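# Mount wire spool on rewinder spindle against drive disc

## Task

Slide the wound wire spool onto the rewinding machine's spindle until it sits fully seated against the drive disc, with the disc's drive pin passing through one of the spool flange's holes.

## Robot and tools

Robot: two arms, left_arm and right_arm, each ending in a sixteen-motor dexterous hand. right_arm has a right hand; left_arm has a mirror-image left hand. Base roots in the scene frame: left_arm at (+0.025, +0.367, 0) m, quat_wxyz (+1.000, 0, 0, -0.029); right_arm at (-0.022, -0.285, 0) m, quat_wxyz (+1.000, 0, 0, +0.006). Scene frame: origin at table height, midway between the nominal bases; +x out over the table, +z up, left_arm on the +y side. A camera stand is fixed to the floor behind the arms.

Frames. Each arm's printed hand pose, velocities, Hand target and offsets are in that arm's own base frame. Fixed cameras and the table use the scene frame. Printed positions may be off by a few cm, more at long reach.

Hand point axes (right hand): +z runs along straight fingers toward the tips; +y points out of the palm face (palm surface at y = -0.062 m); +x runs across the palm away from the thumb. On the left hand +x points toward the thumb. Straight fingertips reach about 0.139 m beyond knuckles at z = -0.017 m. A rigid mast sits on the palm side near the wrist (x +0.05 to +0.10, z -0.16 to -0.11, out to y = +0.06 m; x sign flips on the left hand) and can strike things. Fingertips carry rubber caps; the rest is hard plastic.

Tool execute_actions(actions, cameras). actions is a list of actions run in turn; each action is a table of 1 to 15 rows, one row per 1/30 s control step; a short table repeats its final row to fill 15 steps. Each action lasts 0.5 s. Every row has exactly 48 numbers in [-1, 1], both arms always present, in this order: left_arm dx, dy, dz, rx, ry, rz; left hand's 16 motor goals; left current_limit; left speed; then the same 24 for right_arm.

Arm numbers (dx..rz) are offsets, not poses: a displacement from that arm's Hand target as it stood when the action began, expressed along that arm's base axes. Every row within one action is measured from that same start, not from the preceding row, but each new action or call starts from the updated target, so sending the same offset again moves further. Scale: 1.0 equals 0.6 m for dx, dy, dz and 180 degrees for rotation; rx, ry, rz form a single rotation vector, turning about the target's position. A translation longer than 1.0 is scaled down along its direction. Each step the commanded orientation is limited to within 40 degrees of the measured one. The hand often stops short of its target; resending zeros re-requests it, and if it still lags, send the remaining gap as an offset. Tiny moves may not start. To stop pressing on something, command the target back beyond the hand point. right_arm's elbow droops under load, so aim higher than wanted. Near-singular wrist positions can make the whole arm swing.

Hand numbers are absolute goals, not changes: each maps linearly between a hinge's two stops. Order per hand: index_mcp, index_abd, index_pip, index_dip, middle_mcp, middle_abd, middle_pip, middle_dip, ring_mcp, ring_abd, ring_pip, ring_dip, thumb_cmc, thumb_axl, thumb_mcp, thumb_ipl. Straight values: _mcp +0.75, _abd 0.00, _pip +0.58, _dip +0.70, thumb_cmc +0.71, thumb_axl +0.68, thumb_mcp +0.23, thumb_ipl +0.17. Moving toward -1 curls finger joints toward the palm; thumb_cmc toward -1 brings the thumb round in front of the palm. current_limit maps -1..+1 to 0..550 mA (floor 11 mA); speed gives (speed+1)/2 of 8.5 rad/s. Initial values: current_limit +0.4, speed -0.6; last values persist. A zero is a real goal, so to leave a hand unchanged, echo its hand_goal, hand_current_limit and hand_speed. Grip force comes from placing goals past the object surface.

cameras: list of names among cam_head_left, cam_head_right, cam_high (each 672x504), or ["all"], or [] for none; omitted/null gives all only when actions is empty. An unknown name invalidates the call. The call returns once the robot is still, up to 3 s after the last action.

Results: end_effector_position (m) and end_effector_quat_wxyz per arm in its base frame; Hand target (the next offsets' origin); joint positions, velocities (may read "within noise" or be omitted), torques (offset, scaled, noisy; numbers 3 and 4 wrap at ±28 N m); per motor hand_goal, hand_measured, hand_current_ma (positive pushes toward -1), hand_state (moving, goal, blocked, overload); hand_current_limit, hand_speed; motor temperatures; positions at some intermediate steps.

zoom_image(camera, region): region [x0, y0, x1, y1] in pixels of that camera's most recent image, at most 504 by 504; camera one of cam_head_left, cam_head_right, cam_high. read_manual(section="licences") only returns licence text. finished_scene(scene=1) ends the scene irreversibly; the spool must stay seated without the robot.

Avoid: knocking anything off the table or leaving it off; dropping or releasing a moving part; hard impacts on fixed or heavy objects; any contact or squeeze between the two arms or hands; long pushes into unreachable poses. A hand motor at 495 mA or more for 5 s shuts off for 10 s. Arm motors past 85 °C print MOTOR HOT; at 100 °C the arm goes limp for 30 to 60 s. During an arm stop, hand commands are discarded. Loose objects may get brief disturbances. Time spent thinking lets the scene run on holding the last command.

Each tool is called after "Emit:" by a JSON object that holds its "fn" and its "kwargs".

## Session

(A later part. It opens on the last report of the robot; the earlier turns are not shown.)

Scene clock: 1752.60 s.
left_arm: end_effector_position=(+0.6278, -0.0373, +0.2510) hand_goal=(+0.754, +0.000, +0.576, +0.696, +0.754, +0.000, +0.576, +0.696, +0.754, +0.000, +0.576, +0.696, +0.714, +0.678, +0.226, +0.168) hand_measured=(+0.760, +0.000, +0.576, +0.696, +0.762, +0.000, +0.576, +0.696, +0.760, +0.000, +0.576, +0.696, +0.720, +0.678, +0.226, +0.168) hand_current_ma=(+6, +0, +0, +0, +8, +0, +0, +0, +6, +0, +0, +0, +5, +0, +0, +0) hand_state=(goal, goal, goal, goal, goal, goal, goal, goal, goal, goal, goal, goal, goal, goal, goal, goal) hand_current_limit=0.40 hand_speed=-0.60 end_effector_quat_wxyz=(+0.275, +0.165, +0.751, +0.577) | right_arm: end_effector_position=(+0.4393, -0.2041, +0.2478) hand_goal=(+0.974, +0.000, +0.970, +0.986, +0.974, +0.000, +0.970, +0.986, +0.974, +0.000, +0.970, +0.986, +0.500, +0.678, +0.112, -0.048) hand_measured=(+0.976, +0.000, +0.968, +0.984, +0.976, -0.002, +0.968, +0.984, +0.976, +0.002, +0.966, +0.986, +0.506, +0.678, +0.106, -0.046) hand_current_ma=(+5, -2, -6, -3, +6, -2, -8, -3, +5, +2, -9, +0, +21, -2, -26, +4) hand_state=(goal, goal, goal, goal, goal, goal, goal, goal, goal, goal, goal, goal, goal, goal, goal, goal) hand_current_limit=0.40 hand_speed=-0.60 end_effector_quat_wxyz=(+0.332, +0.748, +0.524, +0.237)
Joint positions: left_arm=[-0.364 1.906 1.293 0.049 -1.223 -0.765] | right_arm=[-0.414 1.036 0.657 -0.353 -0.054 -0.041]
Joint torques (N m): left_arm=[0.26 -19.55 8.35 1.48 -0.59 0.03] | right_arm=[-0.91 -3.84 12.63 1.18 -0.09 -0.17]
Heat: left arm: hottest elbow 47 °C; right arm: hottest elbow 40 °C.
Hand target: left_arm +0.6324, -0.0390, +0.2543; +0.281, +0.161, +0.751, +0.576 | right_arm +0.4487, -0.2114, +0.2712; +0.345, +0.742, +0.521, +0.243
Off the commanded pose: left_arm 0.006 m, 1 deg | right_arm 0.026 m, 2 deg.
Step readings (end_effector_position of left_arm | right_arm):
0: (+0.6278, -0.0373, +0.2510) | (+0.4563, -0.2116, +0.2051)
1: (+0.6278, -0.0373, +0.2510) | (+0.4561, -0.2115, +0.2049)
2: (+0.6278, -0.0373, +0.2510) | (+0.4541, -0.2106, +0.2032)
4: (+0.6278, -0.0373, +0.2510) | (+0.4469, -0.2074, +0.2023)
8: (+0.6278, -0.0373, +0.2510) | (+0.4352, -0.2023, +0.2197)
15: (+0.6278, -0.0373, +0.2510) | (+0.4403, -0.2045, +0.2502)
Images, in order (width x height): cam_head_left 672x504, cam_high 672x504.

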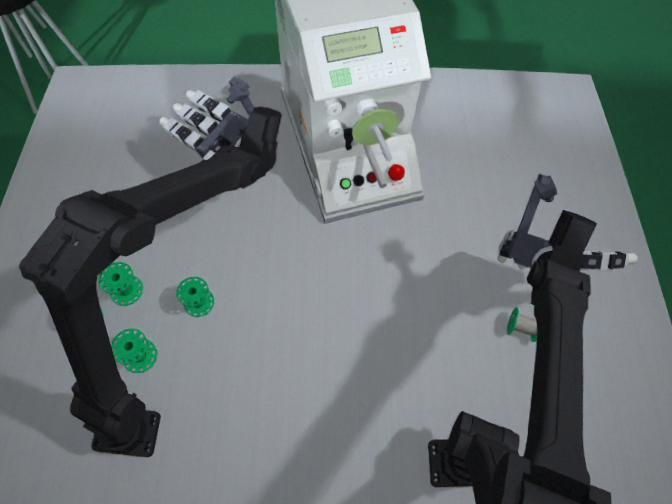

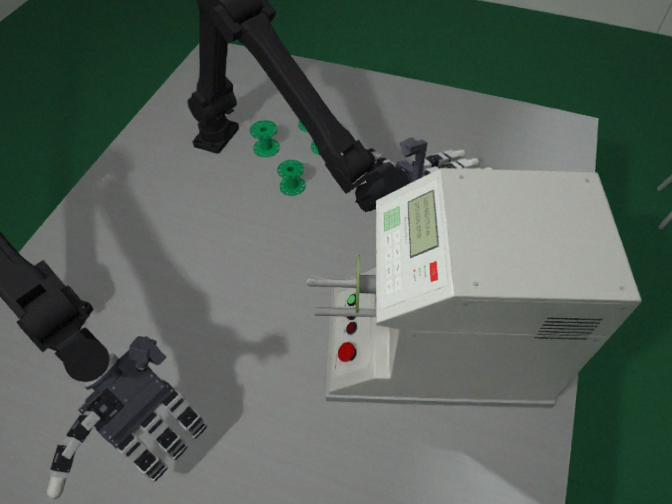

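Emit:
{"fn": "execute_actions", "kwargs": {"actions": [[[0,0,0,0,0,0,0.754,0,0.576,0.696,0.754,0,0.576,0.696,0.754,0,0.576,0.696,0.714,0.678,0.226,0.168,0.4,-0.6,-0.0667,0.0167,0.0667,0.045,0.124,0,0.945,0,0.5,0.986,0.945,0,0.5,0.986,0.945,0,0.5,0.986,0.1,0.678,0.169,-0.049,0.4,-0.6]],[[0,0,0,0,0,0,0.754,0,0.576,0.696,0.754,0,0.576,0.696,0.754,0,0.576,0.696,0.714,0.678,0.226,0.168,0.4,-0.6,-0.0833,0.025,0,0.045,0.124,0,0.945,0,0,0.986,0.945,0,0,0.986,0.945,0,0,0.986,-0.3,0.678,0.169,-0.049,0.4,-0.6]],[[0,0,0,0,0,0,0.754,0,0.576,0.696,0.754,0,0.576,0.696,0.754,0,0.576,0.696,0.714,0.678,0.226,0.168,0.4,-0.6,-0.0833,0.025,-0.07,0.045,0.124,0,0.945,0,-0.5,0.986,0.945,0,-0.5,0.986,0.945,0,-0.5,0.986,-0.675,0.678,0.169,-0.049,0.4,-0.6]],[[0,0,0,0,0,0,0.754,0,0.576,0.696,0.754,0,0.576,0.696,0.754,0,0.576,0.696,0.714,0.678,0.226,0.168,0.4,-0.6,-0.078,0.0217,-0.127,0.045,0.124,0,0.945,0,-0.854,0.986,0.945,0,-0.854,0.986,0.945,0,-0.854,0.986,-0.675,0.678,0.169,-0.049,0.4,-0.6]]], "cameras": ["cam_head_left", "cam_head_right", "cam_high"]}}

Emit:
{"fn": "zoom_image", "kwargs": {"camera": "cam_high", "region": [40, 350, 180, 490]}}

Scene clock: 1788.10 s.
left_arm: end_effector_position=(+0.6278, -0.0373, +0.2510) hand_goal=(+0.754, +0.000, +0.576, +0.696, +0.754, +0.000, +0.576, +0.696, +0.754, +0.000, +0.576, +0.696, +0.714, +0.678, +0.226, +0.168) hand_measured=(+0.760, +0.000, +0.576, +0.696, +0.762, +0.000, +0.576, +0.696, +0.760, +0.000, +0.576, +0.696, +0.720, +0.678, +0.226, +0.168) hand_current_ma=(+6, +0, +0, +0, +8, +0, +0, +0, +6, +0, +0, +0, +5, +0, +0, +0) hand_state=(goal, goal, goal, goal, goal, goal, goal, goal, goal, goal, goal, goal, goal, goal, goal, goal) hand_current_limit=0.40 hand_speed=-0.60 end_effector_quat_wxyz=(+0.275, +0.165, +0.751, +0.577) | right_arm: end_effector_position=(+0.2683, -0.1589, +0.1985) hand_goal=(+0.946, +0.000, -0.854, +0.986, +0.946, +0.000, -0.854, +0.986, +0.946, +0.000, -0.854, +0.986, -0.674, +0.678, +0.170, -0.048) hand_measured=(+0.944, +0.000, -0.846, +0.984, +0.944, -0.002, -0.846, +0.984, +0.944, +0.002, -0.846, +0.986, -0.672, +0.678, +0.164, -0.048) hand_current_ma=(-5, -2, +22, -3, -6, -2, +24, -3, -6, +2, +26, +0, +5, -2, -27, +3) hand_state=(goal, goal, goal, goal, goal, goal, goal, goal, goal, goal, goal, goal, goal, goal, goal, goal) hand_current_limit=0.40 hand_speed=-0.60 end_effector_quat_wxyz=(-0.068, +0.811, +0.574, -0.089)
Joint positions: left_arm=[-0.364 1.906 1.293 0.049 -1.223 -0.765] | right_arm=[-0.438 1.06 0.962 -1.68 0.086 -0.091]
Joint torques (N m): left_arm=[0.21 -19.49 8.31 1.5 -0.59 0.02] | right_arm=[-0.79 -3.25 6.48 -0.55 0.23 -0.1]
Motor temperatures (°C): left_arm=[31 40 47 28 30 26] | right_arm=[29 32 44 27 29 25]
Heat: left arm: hottest elbow 47 °C; right arm: hottest elbow 44 °C.
Hand target: left_arm +0.6324, -0.0390, +0.2543; +0.281, +0.161, +0.751, +0.576 | right_arm +0.2620, -0.1583, +0.1929; -0.314, +0.757, +0.530, -0.219
Off the commanded pose: left_arm 0.006 m, 1 deg | right_arm 0.009 m, 33 deg.
joint sent to its limit (right arm) — joint 4 (wrist pitch), lower limit. The joint targets are off in orientation, not in position.
Step readings (end_effector_position of left_arm | right_arm):
0: (+0.6278, -0.0373, +0.2510) | (+0.4393, -0.2041, +0.2478)
1: (+0.6278, -0.0373, +0.2510) | (+0.4391, -0.2039, +0.2471)
2: (+0.6278, -0.0373, +0.2510) | (+0.4367, -0.2032, +0.2445)
4: (+0.6278, -0.0373, +0.2510) | (+0.4247, -0.1995, +0.2397)
8: (+0.6278, -0.0373, +0.2510) | (+0.4018, -0.1937, +0.2621)
15: (+0.6278, -0.0373, +0.2510) | (+0.4009, -0.1945, +0.3085)
16: (+0.6278, -0.0373, +0.2510) | (+0.4008, -0.1947, +0.3080)
17: (+0.6278, -0.0373, +0.2510) | (+0.3968, -0.1937, +0.3048)
19: (+0.6278, -0.0373, +0.2510) | (+0.3798, -0.1884, +0.2936)
23: (+0.6278, -0.0373, +0.2510) | (+0.3539, -0.1802, +0.2916)
30: (+0.6278, -0.0373, +0.2510) | (+0.3525, -0.1803, +0.2991)
31: (+0.6278, -0.0373, +0.2510) | (+0.3516, -0.1801, +0.2972)
32: (+0.6278, -0.0373, +0.2510) | (+0.3498, -0.1806, +0.2964)
34: (+0.6278, -0.0373, +0.2510) | (+0.3427, -0.1808, +0.2921)
38: (+0.6278, -0.0373, +0.2510) | (+0.3254, -0.1758, +0.2782)
45: (+0.6278, -0.0373, +0.2510) | (+0.3171, -0.1729, +0.2727)
46: (+0.6278, -0.0373, +0.2510) | (+0.3163, -0.1728, +0.2718)
47: (+0.6278, -0.0373, +0.2510) | (+0.3137, -0.1727, +0.2679)
49: (+0.6278, -0.0373, +0.2510) | (+0.3019, -0.1701, +0.2506)
53: (+0.6278, -0.0373, +0.2510) | (+0.2756, -0.1609, +0.2083)
60: (+0.6278, -0.0373, +0.2510) | (+0.2684, -0.1588, +0.1985)

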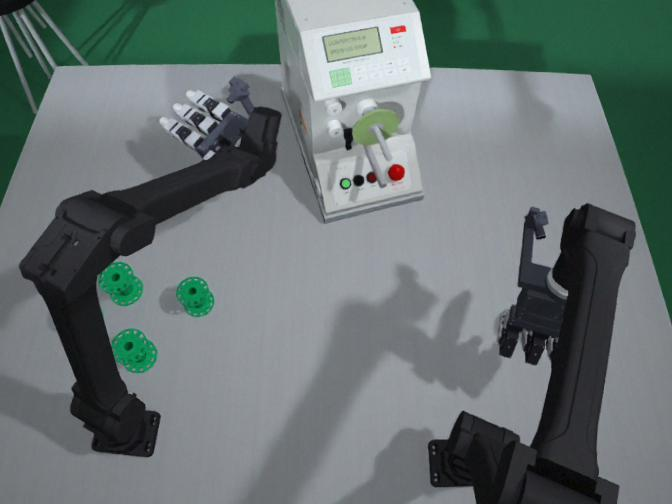

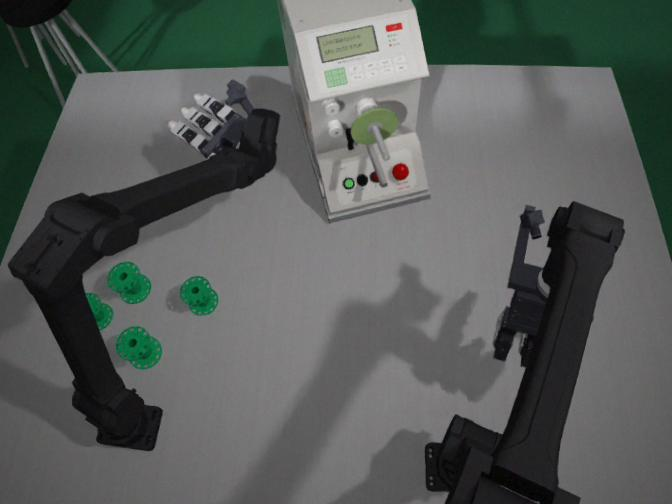

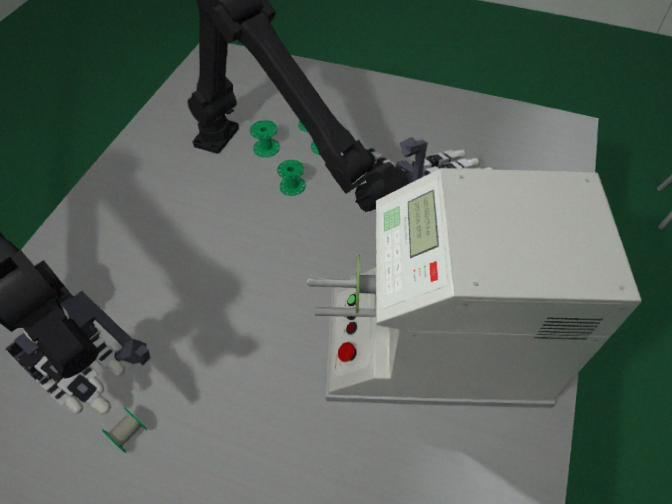

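Scaled by 3.600 from the camera's 672x504 image, which has a finer 960x720 frame.

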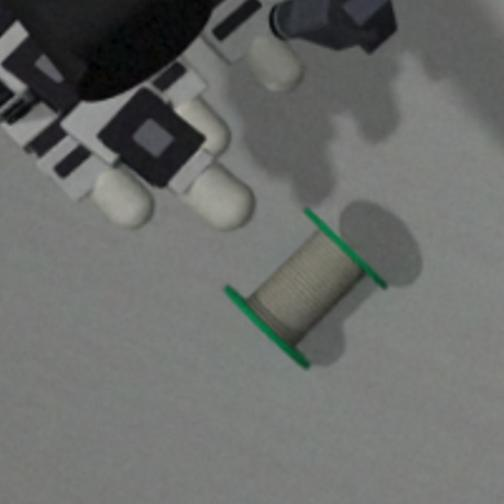

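Emit:
{"fn": "execute_actions", "kwargs": {"actions": [[[0,0,0,0,0,0,0.754,0,0.576,0.696,0.754,0,0.576,0.696,0.754,0,0.576,0.696,0.714,0.678,0.226,0.168,0.4,-0.6,0.0,0,-0.08,0,0,0,0.945,0,-0.854,0.986,0.945,0,-0.854,0.986,0.945,0,-0.854,0.986,-0.675,0.678,0.169,-0.049,0.4,-0.6]],[[0,0,0,0,0,0,0.754,0,0.576,0.696,0.754,0,0.576,0.696,0.754,0,0.576,0.696,0.714,0.678,0.226,0.168,0.4,-0.6,0.003,0,-0.08,0,0,0,0.945,0,-0.854,0.986,0.945,0,-0.854,0.986,0.945,0,-0.854,0.986,-0.675,0.678,0.169,-0.049,0.4,-0.6]]], "cameras": ["cam_high"]}}

Emit:
{"fn": "zoom_image", "kwargs": {"camera": "cam_high", "region": [70, 380, 170, 480]}}

Scene clock: 1805.87 s.
left_arm: end_effector_position=(+0.6278, -0.0373, +0.2510) hand_goal=(+0.754, +0.000, +0.576, +0.696, +0.754, +0.000, +0.576, +0.696, +0.754, +0.000, +0.576, +0.696, +0.714, +0.678, +0.226, +0.168) hand_measured=(+0.760, +0.000, +0.576, +0.696, +0.762, +0.000, +0.576, +0.696, +0.760, +0.000, +0.576, +0.696, +0.720, +0.678, +0.226, +0.168) hand_current_ma=(+6, +0, +0, +0, +8, +0, +0, +0, +6, +0, +0, +0, +5, +0, +0, +0) hand_state=(goal, goal, goal, goal, goal, goal, goal, goal, goal, goal, goal, goal, goal, goal, goal, goal) hand_current_limit=0.40 hand_speed=-0.60 end_effector_quat_wxyz=(+0.275, +0.165, +0.751, +0.577) | right_arm: end_effector_position=(+0.2643, -0.1567, +0.0992) hand_goal=(+0.946, +0.000, -0.854, +0.986, +0.946, +0.000, -0.854, +0.986, +0.946, +0.000, -0.854, +0.986, -0.674, +0.678, +0.170, -0.048) hand_measured=(+0.944, +0.000, -0.848, +0.984, +0.944, -0.002, -0.848, +0.984, +0.944, +0.002, -0.848, +0.986, -0.672, +0.678, +0.164, -0.048) hand_current_ma=(-7, -2, +18, -3, -8, -2, +19, -3, -7, +2, +21, +0, +5, -2, -27, +3) hand_state=(goal, goal, goal, goal, goal, goal, goal, goal, goal, goal, goal, goal, goal, goal, goal, goal) hand_current_limit=0.40 hand_speed=-0.60 end_effector_quat_wxyz=(-0.213, +0.783, +0.560, -0.168)
Joint positions: left_arm=[-0.364 1.906 1.293 0.049 -1.223 -0.765] | right_arm=[-0.438 1.369 0.934 -1.68 0.082 -0.086]
Joint torques (N m): left_arm=[0.38 -19.31 8.27 1.54 -0.58 0.02] | right_arm=[-0.62 -4.84 6.61 -1.32 -0.02 0.07]
Heat: left arm: hottest elbow 47 °C; right arm: hottest elbow 43 °C.
Hand target: left_arm +0.6324, -0.0390, +0.2543; +0.281, +0.161, +0.751, +0.576 | right_arm +0.2638, -0.1583, +0.0968; -0.314, +0.756, +0.530, -0.219
Off the commanded pose: left_arm 0.006 m, 1 deg | right_arm 0.003 m, 14 deg.
joint sent to its limit (right arm) — joint 4 (wrist pitch), lower limit. The joint targets are off in orientation, not in position.
Step readings (end_effector_position of left_arm | right_arm):
0: (+0.6278, -0.0373, +0.2510) | (+0.2684, -0.1589, +0.1985)
1: (+0.6278, -0.0373, +0.2510) | (+0.2684, -0.1589, +0.1984)
2: (+0.6278, -0.0373, +0.2510) | (+0.2680, -0.1587, +0.1971)
4: (+0.6278, -0.0373, +0.2510) | (+0.2673, -0.1584, +0.1902)
8: (+0.6278, -0.0373, +0.2510) | (+0.2653, -0.1575, +0.1650)
15: (+0.6278, -0.0373, +0.2510) | (+0.2652, -0.1574, +0.1504)
16: (+0.6278, -0.0373, +0.2510) | (+0.2653, -0.1574, +0.1503)
17: (+0.6278, -0.0373, +0.2510) | (+0.2653, -0.1575, +0.1489)
19: (+0.6278, -0.0373, +0.2510) | (+0.2658, -0.1575, +0.1404)
23: (+0.6278, -0.0373, +0.2510) | (+0.2655, -0.1572, +0.1131)
30: (+0.6278, -0.0373, +0.2510) | (+0.2644, -0.1567, +0.0992)
Images, in order (width x height): cam_high 672x504.

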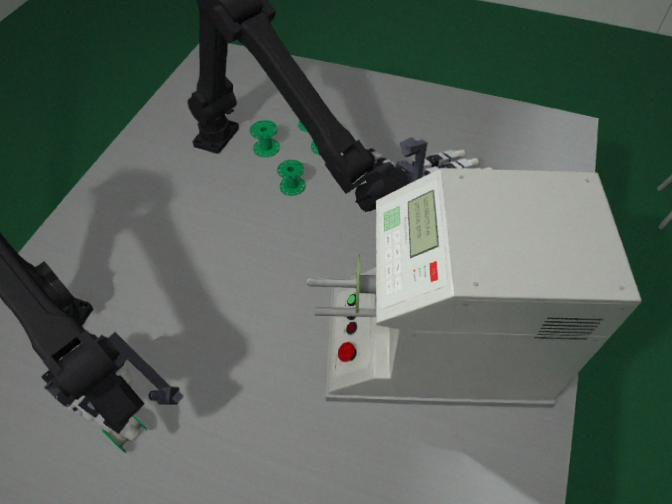

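Scaled by 5.040 from the camera's 672x504 image, which has a finer 960x720 frame.

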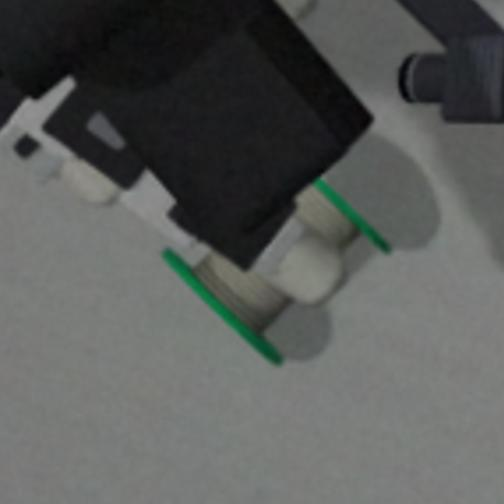

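Emit:
{"fn": "execute_actions", "kwargs": {"actions": [[[0,0,0,0,0,0,0.754,0,0.576,0.696,0.754,0,0.576,0.696,0.754,0,0.576,0.696,0.714,0.678,0.226,0.168,0.4,-0.6,0.0133,0,-0.07,0.021,-0.0074,0,0.945,0,-0.854,0.986,0.945,0,-0.854,0.986,0.945,0,-0.854,0.986,-0.675,0.678,0.169,-0.049,0.4,-0.6]]], "cameras": ["cam_high"]}}

Emit:
{"fn": "zoom_image", "kwargs": {"camera": "cam_high", "region": [70, 380, 170, 480]}}

Scene clock: 1849.70 s.
left_arm: end_effector_position=(+0.6278, -0.0373, +0.2510) hand_goal=(+0.754, +0.000, +0.576, +0.696, +0.754, +0.000, +0.576, +0.696, +0.754, +0.000, +0.576, +0.696, +0.714, +0.678, +0.226, +0.168) hand_measured=(+0.760, +0.000, +0.576, +0.696, +0.762, +0.000, +0.576, +0.696, +0.760, +0.000, +0.576, +0.696, +0.720, +0.678, +0.226, +0.168) hand_current_ma=(+6, +0, +0, +0, +8, +0, +0, +0, +6, +0, +0, +0, +5, +0, +0, +0) hand_state=(goal, goal, goal, goal, goal, goal, goal, goal, goal, goal, goal, goal, goal, goal, goal, goal) hand_current_limit=0.40 hand_speed=-0.60 end_effector_quat_wxyz=(+0.275, +0.165, +0.751, +0.577) | right_arm: end_effector_position=(+0.2588, -0.1512, +0.0493) hand_goal=(+0.946, +0.000, -0.854, +0.986, +0.946, +0.000, -0.854, +0.986, +0.946, +0.000, -0.854, +0.986, -0.674, +0.678, +0.170, -0.048) hand_measured=(+0.942, +0.000, -0.848, +0.984, +0.942, -0.002, -0.848, +0.984, +0.942, +0.002, -0.848, +0.986, -0.672, +0.678, +0.164, -0.048) hand_current_ma=(-10, -2, +16, -3, -13, -2, +17, -3, -11, +2, +18, +0, +5, -2, -26, +3) hand_state=(goal, goal, goal, goal, goal, goal, goal, goal, goal, goal, goal, goal, goal, goal, goal, goal) hand_current_limit=0.40 hand_speed=-0.60 end_effector_quat_wxyz=(-0.300, +0.759, +0.548, -0.182)
Joint positions: left_arm=[-0.364 1.906 1.293 0.049 -1.223 -0.765] | right_arm=[-0.464 1.55 0.943 -1.68 0.042 -0.128]
Joint torques (N m): left_arm=[0.44 -19.25 8.23 1.5 -0.59 0.02] | right_arm=[-0.67 -7.12 7.95 -1.68 -0.07 -0.12]
Heat: left arm: hottest elbow 47 °C; right arm: hottest elbow 42 °C.
Hand target: left_arm +0.6324, -0.0390, +0.2543; +0.281, +0.161, +0.751, +0.576 | right_arm +0.2718, -0.1583, +0.0548; -0.333, +0.748, +0.541, -0.193
Off the commanded pose: left_arm 0.006 m, 1 deg | right_arm 0.016 m, 4 deg.
joint sent to its limit (right arm) — joint 4 (wrist pitch), lower limit. The joint targets are off in orientation, not in position.
Step readings (end_effector_position of left_arm | right_arm):
0: (+0.6278, -0.0373, +0.2510) | (+0.2643, -0.1567, +0.0992)
1: (+0.6278, -0.0373, +0.2510) | (+0.2643, -0.1566, +0.0991)
2: (+0.6278, -0.0373, +0.2510) | (+0.2645, -0.1555, +0.0973)
4: (+0.6278, -0.0373, +0.2510) | (+0.2641, -0.1535, +0.0880)
8: (+0.6278, -0.0373, +0.2510) | (+0.2583, -0.1515, +0.0594)
15: (+0.6278, -0.0373, +0.2510) | (+0.2566, -0.1505, +0.0483)
Images, in order (width x height): cam_high 672x504.

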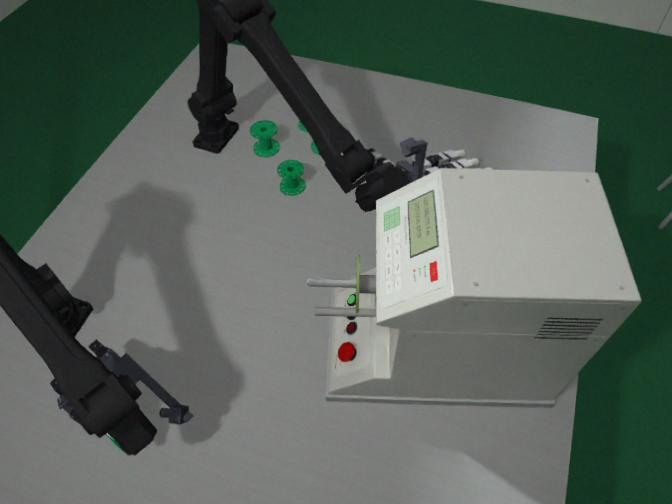

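Scaled by 5.040 from the camera's 672x504 image, which has a finer 960x720 frame.

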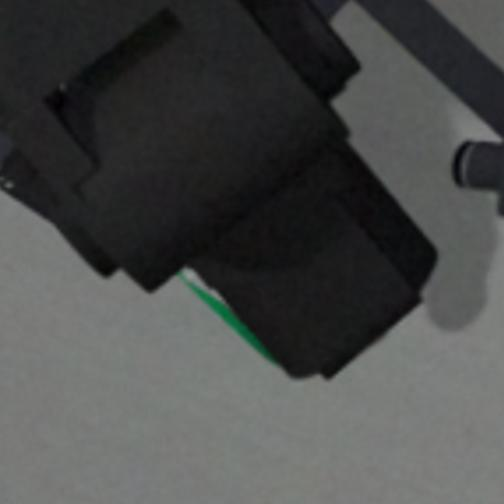

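Emit:
{"fn": "execute_actions", "kwargs": {"actions": [[[0,0,0,0,0,0,0.754,0,0.576,0.696,0.754,0,0.576,0.696,0.754,0,0.576,0.696,0.714,0.678,0.226,0.168,0.4,-0.6,0.02,-0.011,-0.004,0,0,0,0.945,0,-0.854,0.986,0.945,0,-0.854,0.986,0.945,0,-0.854,0.986,-0.675,0.678,0.169,-0.049,0.4,-0.6]]], "cameras": ["cam_head_left"]}}

Emit:
{"fn": "zoom_image", "kwargs": {"camera": "cam_head_left", "region": [460, 260, 580, 380]}}

Scene clock: 1859.43 s.
left_arm: end_effector_position=(+0.6278, -0.0373, +0.2510) hand_goal=(+0.754, +0.000, +0.576, +0.696, +0.754, +0.000, +0.576, +0.696, +0.754, +0.000, +0.576, +0.696, +0.714, +0.678, +0.226, +0.168) hand_measured=(+0.760, +0.000, +0.576, +0.696, +0.762, +0.000, +0.576, +0.696, +0.760, +0.000, +0.576, +0.696, +0.720, +0.678, +0.226, +0.168) hand_current_ma=(+6, +0, +0, +0, +8, +0, +0, +0, +6, +0, +0, +0, +5, +0, +0, +0) hand_state=(goal, goal, goal, goal, goal, goal, goal, goal, goal, goal, goal, goal, goal, goal, goal, goal) hand_current_limit=0.40 hand_speed=-0.60 end_effector_quat_wxyz=(+0.275, +0.165, +0.751, +0.577) | right_arm: end_effector_position=(+0.2726, -0.1579, +0.0514) hand_goal=(+0.946, +0.000, -0.854, +0.986, +0.946, +0.000, -0.854, +0.986, +0.946, +0.000, -0.854, +0.986, -0.674, +0.678, +0.170, -0.048) hand_measured=(+0.942, +0.000, -0.848, +0.984, +0.942, -0.002, -0.848, +0.984, +0.942, +0.002, -0.848, +0.986, -0.672, +0.678, +0.164, -0.048) hand_current_ma=(-10, -2, +16, -3, -13, -2, +17, -3, -11, +2, +18, +0, +5, -2, -26, +3) hand_state=(goal, goal, goal, goal, goal, goal, goal, goal, goal, goal, goal, goal, goal, goal, goal, goal) hand_current_limit=0.40 hand_speed=-0.60 end_effector_quat_wxyz=(-0.294, +0.761, +0.551, -0.179)
Joint positions: left_arm=[-0.364 1.906 1.293 0.049 -1.223 -0.765] | right_arm=[-0.464 1.571 0.98 -1.68 0.042 -0.131]
Joint torques (N m): left_arm=[0.21 -19.43 8.21 1.55 -0.59 0] | right_arm=[-0.85 -6.24 8.01 -1.65 -0.04 -0.12]
Heat: left arm: hottest elbow 47 °C; right arm: hottest elbow 41 °C.
Hand target: left_arm +0.6324, -0.0390, +0.2543; +0.281, +0.161, +0.751, +0.576 | right_arm +0.2839, -0.1649, +0.0525; -0.333, +0.748, +0.541, -0.193
Off the commanded pose: left_arm 0.006 m, 1 deg | right_arm 0.013 m, 5 deg.
joint sent to its limit (right arm) — joint 4 (wrist pitch), lower limit. The joint targets are off in orientation, not in position.
Step readings (end_effector_position of left_arm | right_arm):
0: (+0.6278, -0.0373, +0.2510) | (+0.2588, -0.1512, +0.0493)
1: (+0.6278, -0.0373, +0.2510) | (+0.2590, -0.1512, +0.0494)
2: (+0.6278, -0.0373, +0.2510) | (+0.2595, -0.1515, +0.0496)
4: (+0.6278, -0.0373, +0.2510) | (+0.2624, -0.1529, +0.0506)
8: (+0.6278, -0.0373, +0.2510) | (+0.2708, -0.1571, +0.0521)
15: (+0.6278, -0.0373, +0.2510) | (+0.2726, -0.1579, +0.0514)
Images, in order (width x height): cam_head_left 672x504.

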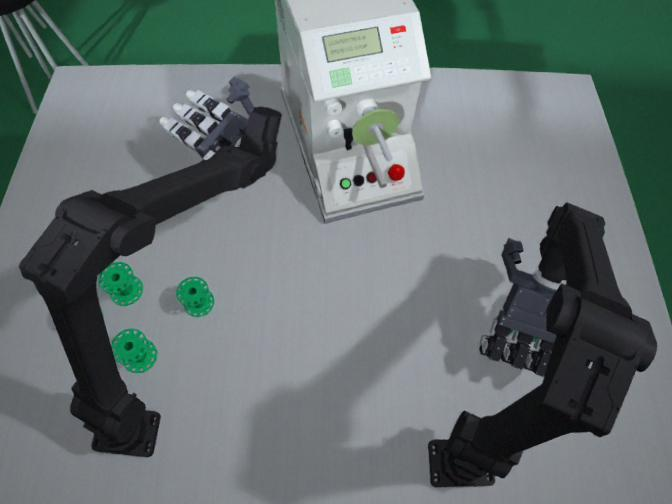

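Scaled by 4.200 from the camera's 672x504 image, which has a finer 960x720 frame.

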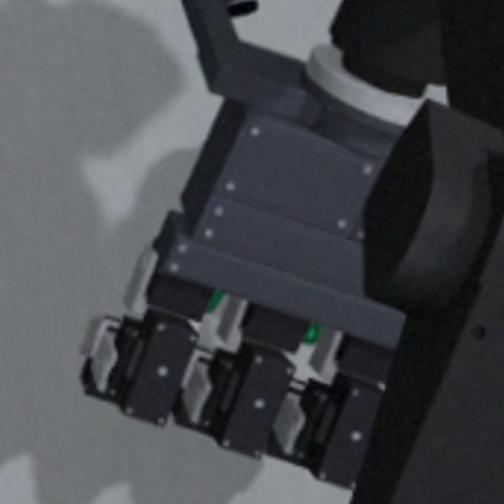

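Emit:
{"fn": "execute_actions", "kwargs": {"actions": [[[0,0,0,0,0,0,0.754,0,0.576,0.696,0.754,0,0.576,0.696,0.754,0,0.576,0.696,0.714,0.678,0.226,0.168,0.4,-0.6,-0.018,-0.008,-0.004,0,0,0,0.945,0,-0.854,0.986,0.945,0,-0.854,0.986,0.945,0,-0.854,0.986,-0.675,0.678,0.169,-0.049,0.4,-0.6]]], "cameras": ["cam_head_left"]}}

Emit:
{"fn": "zoom_image", "kwargs": {"camera": "cam_head_left", "region": [460, 260, 580, 380]}}

Scene clock: 1919.50 s.
left_arm: end_effector_position=(+0.6278, -0.0373, +0.2510) hand_goal=(+0.754, +0.000, +0.576, +0.696, +0.754, +0.000, +0.576, +0.696, +0.754, +0.000, +0.576, +0.696, +0.714, +0.678, +0.226, +0.168) hand_measured=(+0.760, +0.000, +0.576, +0.696, +0.762, +0.000, +0.576, +0.696, +0.760, +0.000, +0.576, +0.696, +0.720, +0.678, +0.226, +0.168) hand_current_ma=(+6, +0, +0, +0, +8, +0, +0, +0, +6, +0, +0, +0, +5, +0, +0, +0) hand_state=(goal, goal, goal, goal, goal, goal, goal, goal, goal, goal, goal, goal, goal, goal, goal, goal) hand_current_limit=0.40 hand_speed=-0.60 end_effector_quat_wxyz=(+0.275, +0.165, +0.751, +0.577) | right_arm: end_effector_position=(+0.2683, -0.1656, +0.0514) hand_goal=(+0.946, +0.000, -0.854, +0.986, +0.946, +0.000, -0.854, +0.986, +0.946, +0.000, -0.854, +0.986, -0.674, +0.678, +0.170, -0.048) hand_measured=(+0.942, +0.000, -0.848, +0.984, +0.942, -0.002, -0.848, +0.984, +0.942, +0.002, -0.848, +0.986, -0.672, +0.678, +0.164, -0.048) hand_current_ma=(-10, -2, +16, -3, -13, -2, +17, -3, -11, +2, +18, +0, +5, -2, -26, +3) hand_state=(goal, goal, goal, goal, goal, goal, goal, goal, goal, goal, goal, goal, goal, goal, goal, goal) hand_current_limit=0.40 hand_speed=-0.60 end_effector_quat_wxyz=(-0.295, +0.762, +0.549, -0.177)
Joint positions: left_arm=[-0.364 1.906 1.293 0.049 -1.223 -0.765] | right_arm=[-0.49 1.571 0.98 -1.68 0.054 -0.148]
Joint torques (N m): left_arm=[0.32 -19.19 8.29 1.52 -0.59 0.02] | right_arm=[-0.62 -6.59 6.75 -1.63 0.15 -0.12]
Heat: left arm: hottest elbow 48 °C; right arm: hottest elbow 42 °C.
Hand target: left_arm +0.6324, -0.0390, +0.2543; +0.281, +0.161, +0.751, +0.576 | right_arm +0.2731, -0.1698, +0.0501; -0.332, +0.748, +0.541, -0.193
Off the commanded pose: left_arm 0.006 m, 1 deg | right_arm 0.006 m, 5 deg.
joint sent to its limit (right arm) — joint 4 (wrist pitch), lower limit. The joint targets are off in orientation, not in position.
Step readings (end_effector_position of left_arm | right_arm):
0: (+0.6278, -0.0373, +0.2510) | (+0.2726, -0.1579, +0.0514)
1: (+0.6278, -0.0373, +0.2510) | (+0.2725, -0.1580, +0.0514)
2: (+0.6278, -0.0373, +0.2510) | (+0.2723, -0.1584, +0.0514)
4: (+0.6278, -0.0373, +0.2510) | (+0.2715, -0.1599, +0.0514)
8: (+0.6278, -0.0373, +0.2510) | (+0.2690, -0.1642, +0.0514)
15: (+0.6278, -0.0373, +0.2510) | (+0.2682, -0.1657, +0.0514)
Images, in order (width x height): cam_head_left 672x504.

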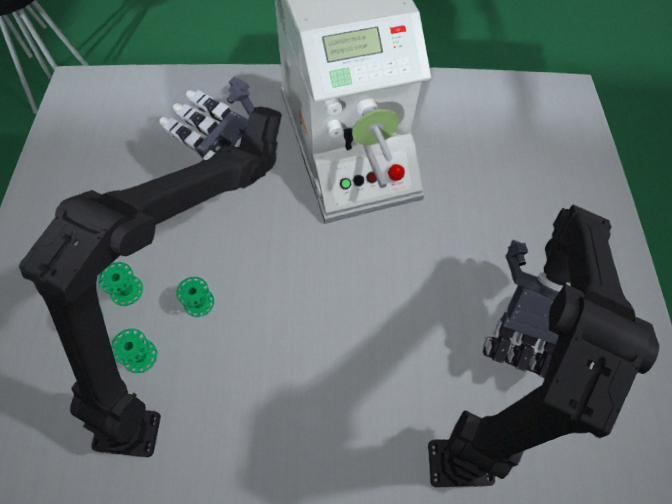

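Scaled by 4.200 from the camera's 672x504 image, which has a finer 960x720 frame.

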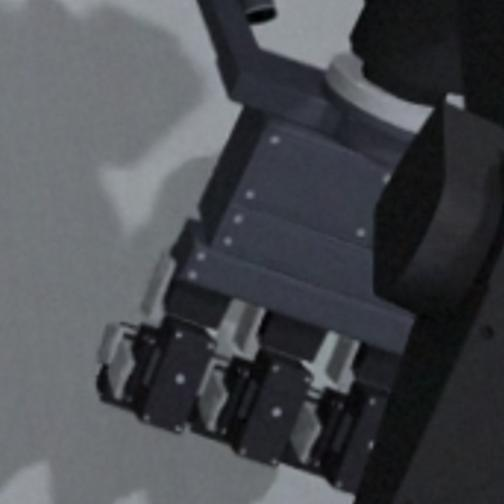

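Emit:
{"fn": "execute_actions", "kwargs": {"actions": [[[0,0,0,0,0,0,0.754,0,0.576,0.696,0.754,0,0.576,0.696,0.754,0,0.576,0.696,0.714,0.678,0.226,0.168,0.4,-0.6,0,0,0,0,0,0,0.86,0,-0.854,0.986,0.86,0,-0.854,0.986,0.945,0,-0.854,0.986,-0.675,0.678,0.0,-0.049,0.2,-0.8]]], "cameras": []}}

Scene clock: 1930.13 s.
left_arm: end_effector_position=(+0.6278, -0.0373, +0.2510) hand_goal=(+0.754, +0.000, +0.576, +0.696, +0.754, +0.000, +0.576, +0.696, +0.754, +0.000, +0.576, +0.696, +0.714, +0.678, +0.226, +0.168) hand_measured=(+0.760, +0.000, +0.576, +0.696, +0.762, +0.000, +0.576, +0.696, +0.760, +0.000, +0.576, +0.696, +0.720, +0.678, +0.226, +0.168) hand_current_ma=(+6, +0, +0, +0, +8, +0, +0, +0, +6, +0, +0, +0, +5, +0, +0, +0) hand_state=(goal, goal, goal, goal, goal, goal, goal, goal, goal, goal, goal, goal, goal, goal, goal, goal) hand_current_limit=0.40 hand_speed=-0.60 end_effector_quat_wxyz=(+0.275, +0.165, +0.751, +0.577) | right_arm: end_effector_position=(+0.2683, -0.1655, +0.0514) hand_goal=(+0.860, +0.000, -0.854, +0.986, +0.860, +0.000, -0.854, +0.986, +0.946, +0.000, -0.854, +0.986, -0.674, +0.678, +0.000, -0.048) hand_measured=(+0.858, +0.000, -0.848, +0.984, +0.858, -0.002, -0.848, +0.984, +0.942, +0.002, -0.848, +0.986, -0.672, +0.678, +0.000, -0.048) hand_current_ma=(-7, -2, +16, -3, -9, -2, +17, -3, -11, +2, +18, +0, +5, -2, +1, +3) hand_state=(goal, goal, goal, goal, goal, goal, goal, goal, goal, goal, goal, goal, goal, goal, goal, goal) hand_current_limit=0.20 hand_speed=-0.80 end_effector_quat_wxyz=(-0.295, +0.762, +0.549, -0.177)
Joint positions: left_arm=[-0.364 1.906 1.293 0.049 -1.223 -0.765] | right_arm=[-0.49 1.571 0.98 -1.68 0.054 -0.149]
Joint torques (N m): left_arm=[0.56 -19.55 8.25 1.57 -0.57 0.04] | right_arm=[-0.62 -6.59 6.75 -1.63 0.15 -0.12]
Heat: left arm: hottest elbow 48 °C; right arm: hottest elbow 42 °C.
Hand target: left_arm +0.6324, -0.0390, +0.2543; +0.281, +0.161, +0.751, +0.576 | right_arm +0.2731, -0.1698, +0.0501; -0.332, +0.748, +0.541, -0.193
Off the commanded pose: left_arm 0.006 m, 1 deg | right_arm 0.006 m, 5 deg.
joint sent to its limit (right arm) — joint 4 (wrist pitch), lower limit. The joint targets are off in orientation, not in position.
Step readings (end_effector_position of left_arm | right_arm):
0: (+0.6278, -0.0373, +0.2510) | (+0.2683, -0.1655, +0.0514)
1: (+0.6278, -0.0373, +0.2510) | (+0.2683, -0.1655, +0.0514)
2: (+0.6278, -0.0373, +0.2510) | (+0.2683, -0.1655, +0.0514)
4: (+0.6278, -0.0373, +0.2510) | (+0.2683, -0.1655, +0.0514)
8: (+0.6278, -0.0373, +0.2510) | (+0.2683, -0.1655, +0.0514)
15: (+0.6278, -0.0373, +0.2510) | (+0.2683, -0.1655, +0.0514)
No camera images: "cameras" was empty.

Emit:
{"fn": "execute_actions", "kwargs": {"actions": [[[0,0,0,0,0,0,0.754,0,0.576,0.696,0.754,0,0.576,0.696,0.754,0,0.576,0.696,0.714,0.678,0.226,0.168,0.4,-0.6,0,0,0,0,0,0,0.8,0,-0.854,0.986,0.8,0,-0.854,0.986,0.945,0,-0.854,0.986,-0.675,0.678,-0.1,-0.049,0.2,-0.8]]], "cameras": []}}

Emit:
{"fn": "execute_actions", "kwargs": {"actions": [[[0,0,0,0,0,0,0.754,0,0.576,0.696,0.754,0,0.576,0.696,0.754,0,0.576,0.696,0.714,0.678,0.226,0.168,0.4,-0.6,0,0,0,0,0,0,0.74,0,-0.854,0.986,0.74,0,-0.854,0.986,0.945,0,-0.854,0.986,-0.675,0.678,-0.13,-0.049,0.2,-0.8]]], "cameras": ["cam_head_left"]}}

Scene clock: 1938.70 s.
left_arm: end_effector_position=(+0.6278, -0.0373, +0.2510) hand_goal=(+0.754, +0.000, +0.576, +0.696, +0.754, +0.000, +0.576, +0.696, +0.754, +0.000, +0.576, +0.696, +0.714, +0.678, +0.226, +0.168) hand_measured=(+0.760, +0.000, +0.576, +0.696, +0.762, +0.000, +0.576, +0.696, +0.760, +0.000, +0.576, +0.696, +0.720, +0.678, +0.226, +0.168) hand_current_ma=(+6, +0, +0, +0, +8, +0, +0, +0, +6, +0, +0, +0, +5, +0, +0, +0) hand_state=(goal, goal, goal, goal, goal, goal, goal, goal, goal, goal, goal, goal, goal, goal, goal, goal) hand_current_limit=0.40 hand_speed=-0.60 end_effector_quat_wxyz=(+0.275, +0.165, +0.751, +0.577) | right_arm: end_effector_position=(+0.2683, -0.1655, +0.0514) hand_goal=(+0.800, +0.000, -0.854, +0.986, +0.800, +0.000, -0.854, +0.986, +0.946, +0.000, -0.854, +0.986, -0.674, +0.678, -0.100, -0.048) hand_measured=(+0.798, +0.000, -0.848, +0.984, +0.798, -0.002, -0.848, +0.984, +0.942, +0.002, -0.848, +0.986, -0.672, +0.678, -0.098, -0.048) hand_current_ma=(-6, -2, +16, -3, -7, -2, +17, -3, -11, +2, +18, +0, +5, -2, +4, +3) hand_state=(goal, goal, goal, goal, goal, goal, goal, goal, goal, goal, goal, goal, goal, goal, goal, goal) hand_current_limit=0.20 hand_speed=-0.80 end_effector_quat_wxyz=(-0.295, +0.762, +0.549, -0.177)
Joint positions: left_arm=[-0.364 1.906 1.293 0.049 -1.223 -0.765] | right_arm=[-0.49 1.571 0.98 -1.68 0.054 -0.149]
Joint torques (N m): left_arm=[0.38 -19.43 8.28 1.52 -0.61 0.04] | right_arm=[-0.62 -6.59 6.75 -1.65 0.15 -0.12]
Heat: left arm: hottest elbow 48 °C; right arm: hottest elbow 42 °C.
Hand target: left_arm +0.6324, -0.0390, +0.2543; +0.281, +0.161, +0.751, +0.576 | right_arm +0.2731, -0.1698, +0.0501; -0.332, +0.748, +0.541, -0.193
Off the commanded pose: left_arm 0.006 m, 1 deg | right_arm 0.006 m, 5 deg.
joint sent to its limit (right arm) — joint 4 (wrist pitch), lower limit. The joint targets are off in orientation, not in position.
Step readings (end_effector_position of left_arm | right_arm):
0: (+0.6278, -0.0373, +0.2510) | (+0.2683, -0.1655, +0.0514)
1: (+0.6278, -0.0373, +0.2510) | (+0.2683, -0.1655, +0.0514)
2: (+0.6278, -0.0373, +0.2510) | (+0.2683, -0.1655, +0.0514)
4: (+0.6278, -0.0373, +0.2510) | (+0.2683, -0.1655, +0.0514)
8: (+0.6278, -0.0373, +0.2510) | (+0.2683, -0.1655, +0.0514)
15: (+0.6278, -0.0373, +0.2510) | (+0.2683, -0.1655, +0.0514)
No camera images: "cameras" was empty.

Scene clock: 1939.40 s.
left_arm: end_effector_position=(+0.6278, -0.0373, +0.2510) hand_goal=(+0.754, +0.000, +0.576, +0.696, +0.754, +0.000, +0.576, +0.696, +0.754, +0.000, +0.576, +0.696, +0.714, +0.678, +0.226, +0.168) hand_measured=(+0.760, +0.000, +0.576, +0.696, +0.762, +0.000, +0.576, +0.696, +0.760, +0.000, +0.576, +0.696, +0.720, +0.678, +0.226, +0.168) hand_current_ma=(+6, +0, +0, +0, +8, +0, +0, +0, +6, +0, +0, +0, +5, +0, +0, +0) hand_state=(goal, goal, goal, goal, goal, goal, goal, goal, goal, goal, goal, goal, goal, goal, goal, goal) hand_current_limit=0.40 hand_speed=-0.60 end_effector_quat_wxyz=(+0.275, +0.165, +0.751, +0.577) | right_arm: end_effector_position=(+0.2683, -0.1655, +0.0514) hand_goal=(+0.740, +0.000, -0.854, +0.986, +0.740, +0.000, -0.854, +0.986, +0.946, +0.000, -0.854, +0.986, -0.674, +0.678, -0.130, -0.048) hand_measured=(+0.746, +0.000, -0.848, +0.986, +0.738, -0.002, -0.848, +0.984, +0.942, +0.002, -0.848, +0.986, -0.672, +0.678, -0.128, -0.048) hand_current_ma=(+20, -2, +17, +0, -5, -2, +17, -3, -11, +2, +18, +0, +5, -2, +4, +3) hand_state=(goal, goal, goal, goal, goal, goal, goal, goal, goal, goal, goal, goal, goal, goal, goal, goal) hand_current_limit=0.20 hand_speed=-0.80 end_effector_quat_wxyz=(-0.295, +0.762, +0.549, -0.177)
Joint positions: left_arm=[-0.364 1.906 1.293 0.049 -1.223 -0.765] | right_arm=[-0.49 1.571 0.98 -1.68 0.054 -0.149]
Joint torques (N m): left_arm=[0.15 -19.31 8.24 1.54 -0.58 0.03] | right_arm=[-0.62 -6.59 6.75 -1.65 0.14 -0.12]
Heat: left arm: hottest elbow 48 °C; right arm: hottest elbow 42 °C.
Hand target: left_arm +0.6324, -0.0390, +0.2543; +0.281, +0.161, +0.751, +0.576 | right_arm +0.2731, -0.1697, +0.0501; -0.333, +0.748, +0.541, -0.193
Off the commanded pose: left_arm 0.006 m, 1 deg | right_arm 0.006 m, 5 deg.
joint sent to its limit (right arm) — joint 4 (wrist pitch), lower limit. The joint targets are off in orientation, not in position.
Step readings (end_effector_position of left_arm | right_arm):
0: (+0.6278, -0.0373, +0.2510) | (+0.2683, -0.1655, +0.0514)
1: (+0.6278, -0.0373, +0.2510) | (+0.2683, -0.1655, +0.0514)
2: (+0.6278, -0.0373, +0.2510) | (+0.2683, -0.1655, +0.0514)
4: (+0.6278, -0.0373, +0.2510) | (+0.2683, -0.1655, +0.0514)
8: (+0.6278, -0.0373, +0.2510) | (+0.2683, -0.1655, +0.0514)
15: (+0.6278, -0.0373, +0.2510) | (+0.2683, -0.1655, +0.0514)
Images, in order (width x height): cam_head_left 672x504.

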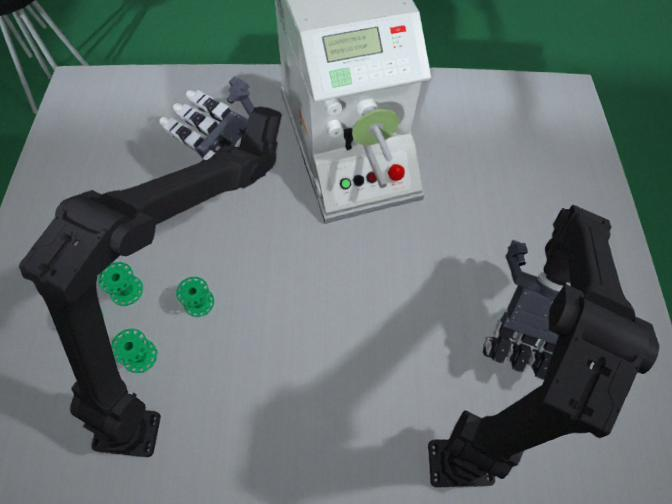

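Emit:
{"fn": "execute_actions", "kwargs": {"actions": [[[0,0,0,0,0,0,0.754,0,0.576,0.696,0.754,0,0.576,0.696,0.754,0,0.576,0.696,0.714,0.678,0.226,0.168,0.4,-0.6,0,0,0,0,0,0,0.70,0,-0.854,0.986,0.70,0,-0.854,0.986,0.945,0,-0.854,0.986,-0.675,0.678,-0.17,-0.049,0.2,-0.8]]], "cameras": ["cam_high"]}}

Emit:
{"fn": "execute_actions", "kwargs": {"actions": [[[0,0,0,0,0,0,0.754,0,0.576,0.696,0.754,0,0.576,0.696,0.754,0,0.576,0.696,0.714,0.678,0.226,0.168,0.4,-0.6,0,0,0,0,0,0,0.66,0,-0.854,0.986,0.66,0,-0.854,0.986,0.945,0,-0.854,0.986,-0.675,0.678,-0.21,-0.049,0.2,-0.8]]], "cameras": ["cam_head_left"]}}

Scene clock: 1948.43 s.
left_arm: end_effector_position=(+0.6278, -0.0373, +0.2510) hand_goal=(+0.754, +0.000, +0.576, +0.696, +0.754, +0.000, +0.576, +0.696, +0.754, +0.000, +0.576, +0.696, +0.714, +0.678, +0.226, +0.168) hand_measured=(+0.760, +0.000, +0.576, +0.696, +0.762, +0.000, +0.576, +0.696, +0.760, +0.000, +0.576, +0.696, +0.720, +0.678, +0.226, +0.168) hand_current_ma=(+6, +0, +0, +0, +8, +0, +0, +0, +6, +0, +0, +0, +5, +0, +0, +0) hand_state=(goal, goal, goal, goal, goal, goal, goal, goal, goal, goal, goal, goal, goal, goal, goal, goal) hand_current_limit=0.40 hand_speed=-0.60 end_effector_quat_wxyz=(+0.275, +0.165, +0.751, +0.577) | right_arm: end_effector_position=(+0.2683, -0.1656, +0.0514) hand_goal=(+0.700, +0.000, -0.854, +0.986, +0.700, +0.000, -0.854, +0.986, +0.946, +0.000, -0.854, +0.986, -0.674, +0.678, -0.170, -0.048) hand_measured=(+0.726, +0.000, -0.846, +0.990, +0.714, -0.002, -0.848, +0.988, +0.942, +0.002, -0.848, +0.986, -0.672, +0.678, -0.150, -0.044) hand_current_ma=(+102, -2, +25, +9, +48, -2, +21, +3, -11, +2, +18, +0, +5, -2, +99, +19) hand_state=(blocked, goal, goal, goal, goal, goal, goal, goal, goal, goal, goal, goal, goal, goal, blocked, goal) hand_current_limit=0.20 hand_speed=-0.80 end_effector_quat_wxyz=(-0.295, +0.762, +0.549, -0.177)
Joint positions: left_arm=[-0.364 1.906 1.293 0.049 -1.223 -0.765] | right_arm=[-0.49 1.571 0.98 -1.68 0.055 -0.149]
Joint torques (N m): left_arm=[0.44 -19.6 8.28 1.51 -0.59 0.03] | right_arm=[-0.62 -6.65 6.75 -1.63 0.12 -0.12]
Heat: left arm: hottest elbow 48 °C; right arm: hottest elbow 41 °C.
Hand target: left_arm +0.6324, -0.0390, +0.2543; +0.281, +0.161, +0.751, +0.576 | right_arm +0.2731, -0.1697, +0.0501; -0.333, +0.748, +0.541, -0.193
Off the commanded pose: left_arm 0.006 m, 1 deg | right_arm 0.006 m, 5 deg.
joint sent to its limit (right arm) — joint 4 (wrist pitch), lower limit. The joint targets are off in orientation, not in position.
Step readings (end_effector_position of left_arm | right_arm):
0: (+0.6278, -0.0373, +0.2510) | (+0.2683, -0.1655, +0.0514)
1: (+0.6278, -0.0373, +0.2510) | (+0.2683, -0.1655, +0.0514)
2: (+0.6278, -0.0373, +0.2510) | (+0.2683, -0.1656, +0.0514)
4: (+0.6278, -0.0373, +0.2510) | (+0.2683, -0.1656, +0.0514)
8: (+0.6278, -0.0373, +0.2510) | (+0.2683, -0.1656, +0.0514)
15: (+0.6278, -0.0373, +0.2510) | (+0.2683, -0.1656, +0.0514)
Images, in order (width x height): cam_high 672x504.

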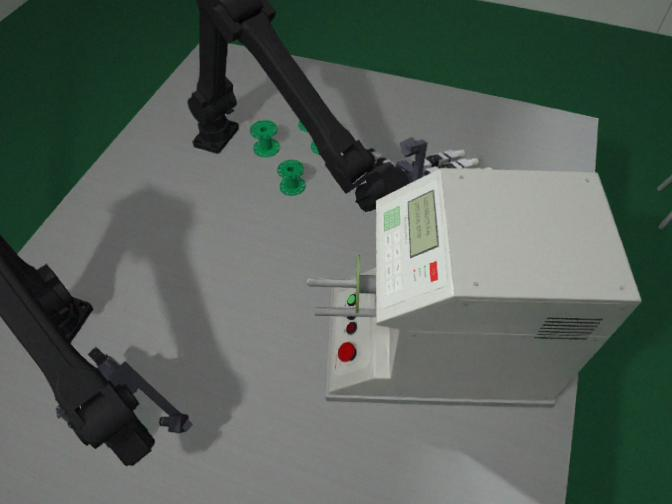

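Scene clock: 1949.13 s.
left_arm: end_effector_position=(+0.6278, -0.0373, +0.2510) hand_goal=(+0.754, +0.000, +0.576, +0.696, +0.754, +0.000, +0.576, +0.696, +0.754, +0.000, +0.576, +0.696, +0.714, +0.678, +0.226, +0.168) hand_measured=(+0.760, +0.000, +0.576, +0.696, +0.762, +0.000, +0.576, +0.696, +0.760, +0.000, +0.576, +0.696, +0.720, +0.678, +0.226, +0.168) hand_current_ma=(+6, +0, +0, +0, +8, +0, +0, +0, +6, +0, +0, +0, +5, +0, +0, +0) hand_state=(goal, goal, goal, goal, goal, goal, goal, goal, goal, goal, goal, goal, goal, goal, goal, goal) hand_current_limit=0.40 hand_speed=-0.60 end_effector_quat_wxyz=(+0.275, +0.165, +0.751, +0.577) | right_arm: end_effector_position=(+0.2681, -0.1655, +0.0514) hand_goal=(+0.660, +0.000, -0.854, +0.986, +0.660, +0.000, -0.854, +0.986, +0.946, +0.000, -0.854, +0.986, -0.674, +0.678, -0.210, -0.048) hand_measured=(+0.714, +0.000, -0.838, +0.994, +0.698, +0.000, -0.842, +0.992, +0.942, +0.002, -0.848, +0.986, -0.674, +0.678, -0.154, -0.036) hand_current_ma=(+232, -2, +55, +28, +160, +1, +42, +17, -11, +2, +18, +0, +2, -2, +302, +58) hand_state=(blocked, goal, goal, goal, blocked, goal, goal, goal, goal, goal, goal, goal, goal, goal, blocked, goal) hand_current_limit=0.20 hand_speed=-0.80 end_effector_quat_wxyz=(-0.295, +0.761, +0.549, -0.177)
Joint positions: left_arm=[-0.364 1.906 1.293 0.049 -1.223 -0.765] | right_arm=[-0.49 1.571 0.98 -1.681 0.055 -0.149]
Joint torques (N m): left_arm=[0.26 -19.55 8.24 1.58 -0.58 0.04] | right_arm=[-0.62 -6.59 6.75 -1.62 0.12 -0.12]
Heat: left arm: hottest elbow 48 °C; right arm: hottest elbow 41 °C.
Hand target: left_arm +0.6324, -0.0390, +0.2543; +0.281, +0.161, +0.751, +0.576 | right_arm +0.2731, -0.1697, +0.0501; -0.333, +0.748, +0.541, -0.193
Off the commanded pose: left_arm 0.006 m, 1 deg | right_arm 0.007 m, 5 deg.
joint sent to its limit (right arm) — joint 4 (wrist pitch), lower limit. The joint targets are off in orientation, not in position.
Step readings (end_effector_position of left_arm | right_arm):
0: (+0.6278, -0.0373, +0.2510) | (+0.2683, -0.1656, +0.0514)
1: (+0.6278, -0.0373, +0.2510) | (+0.2683, -0.1656, +0.0514)
2: (+0.6278, -0.0373, +0.2510) | (+0.2682, -0.1656, +0.0514)
4: (+0.6278, -0.0373, +0.2510) | (+0.2681, -0.1655, +0.0514)
8: (+0.6278, -0.0373, +0.2510) | (+0.2681, -0.1655, +0.0514)
15: (+0.6278, -0.0373, +0.2510) | (+0.2681, -0.1655, +0.0514)
Images, in order (width x height): cam_head_left 672x504.

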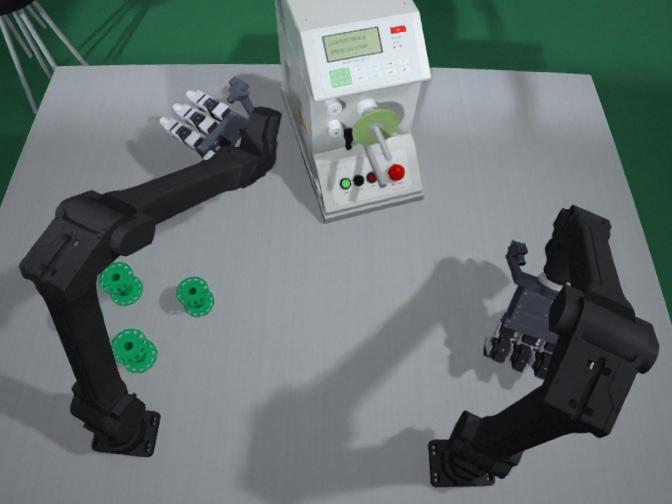

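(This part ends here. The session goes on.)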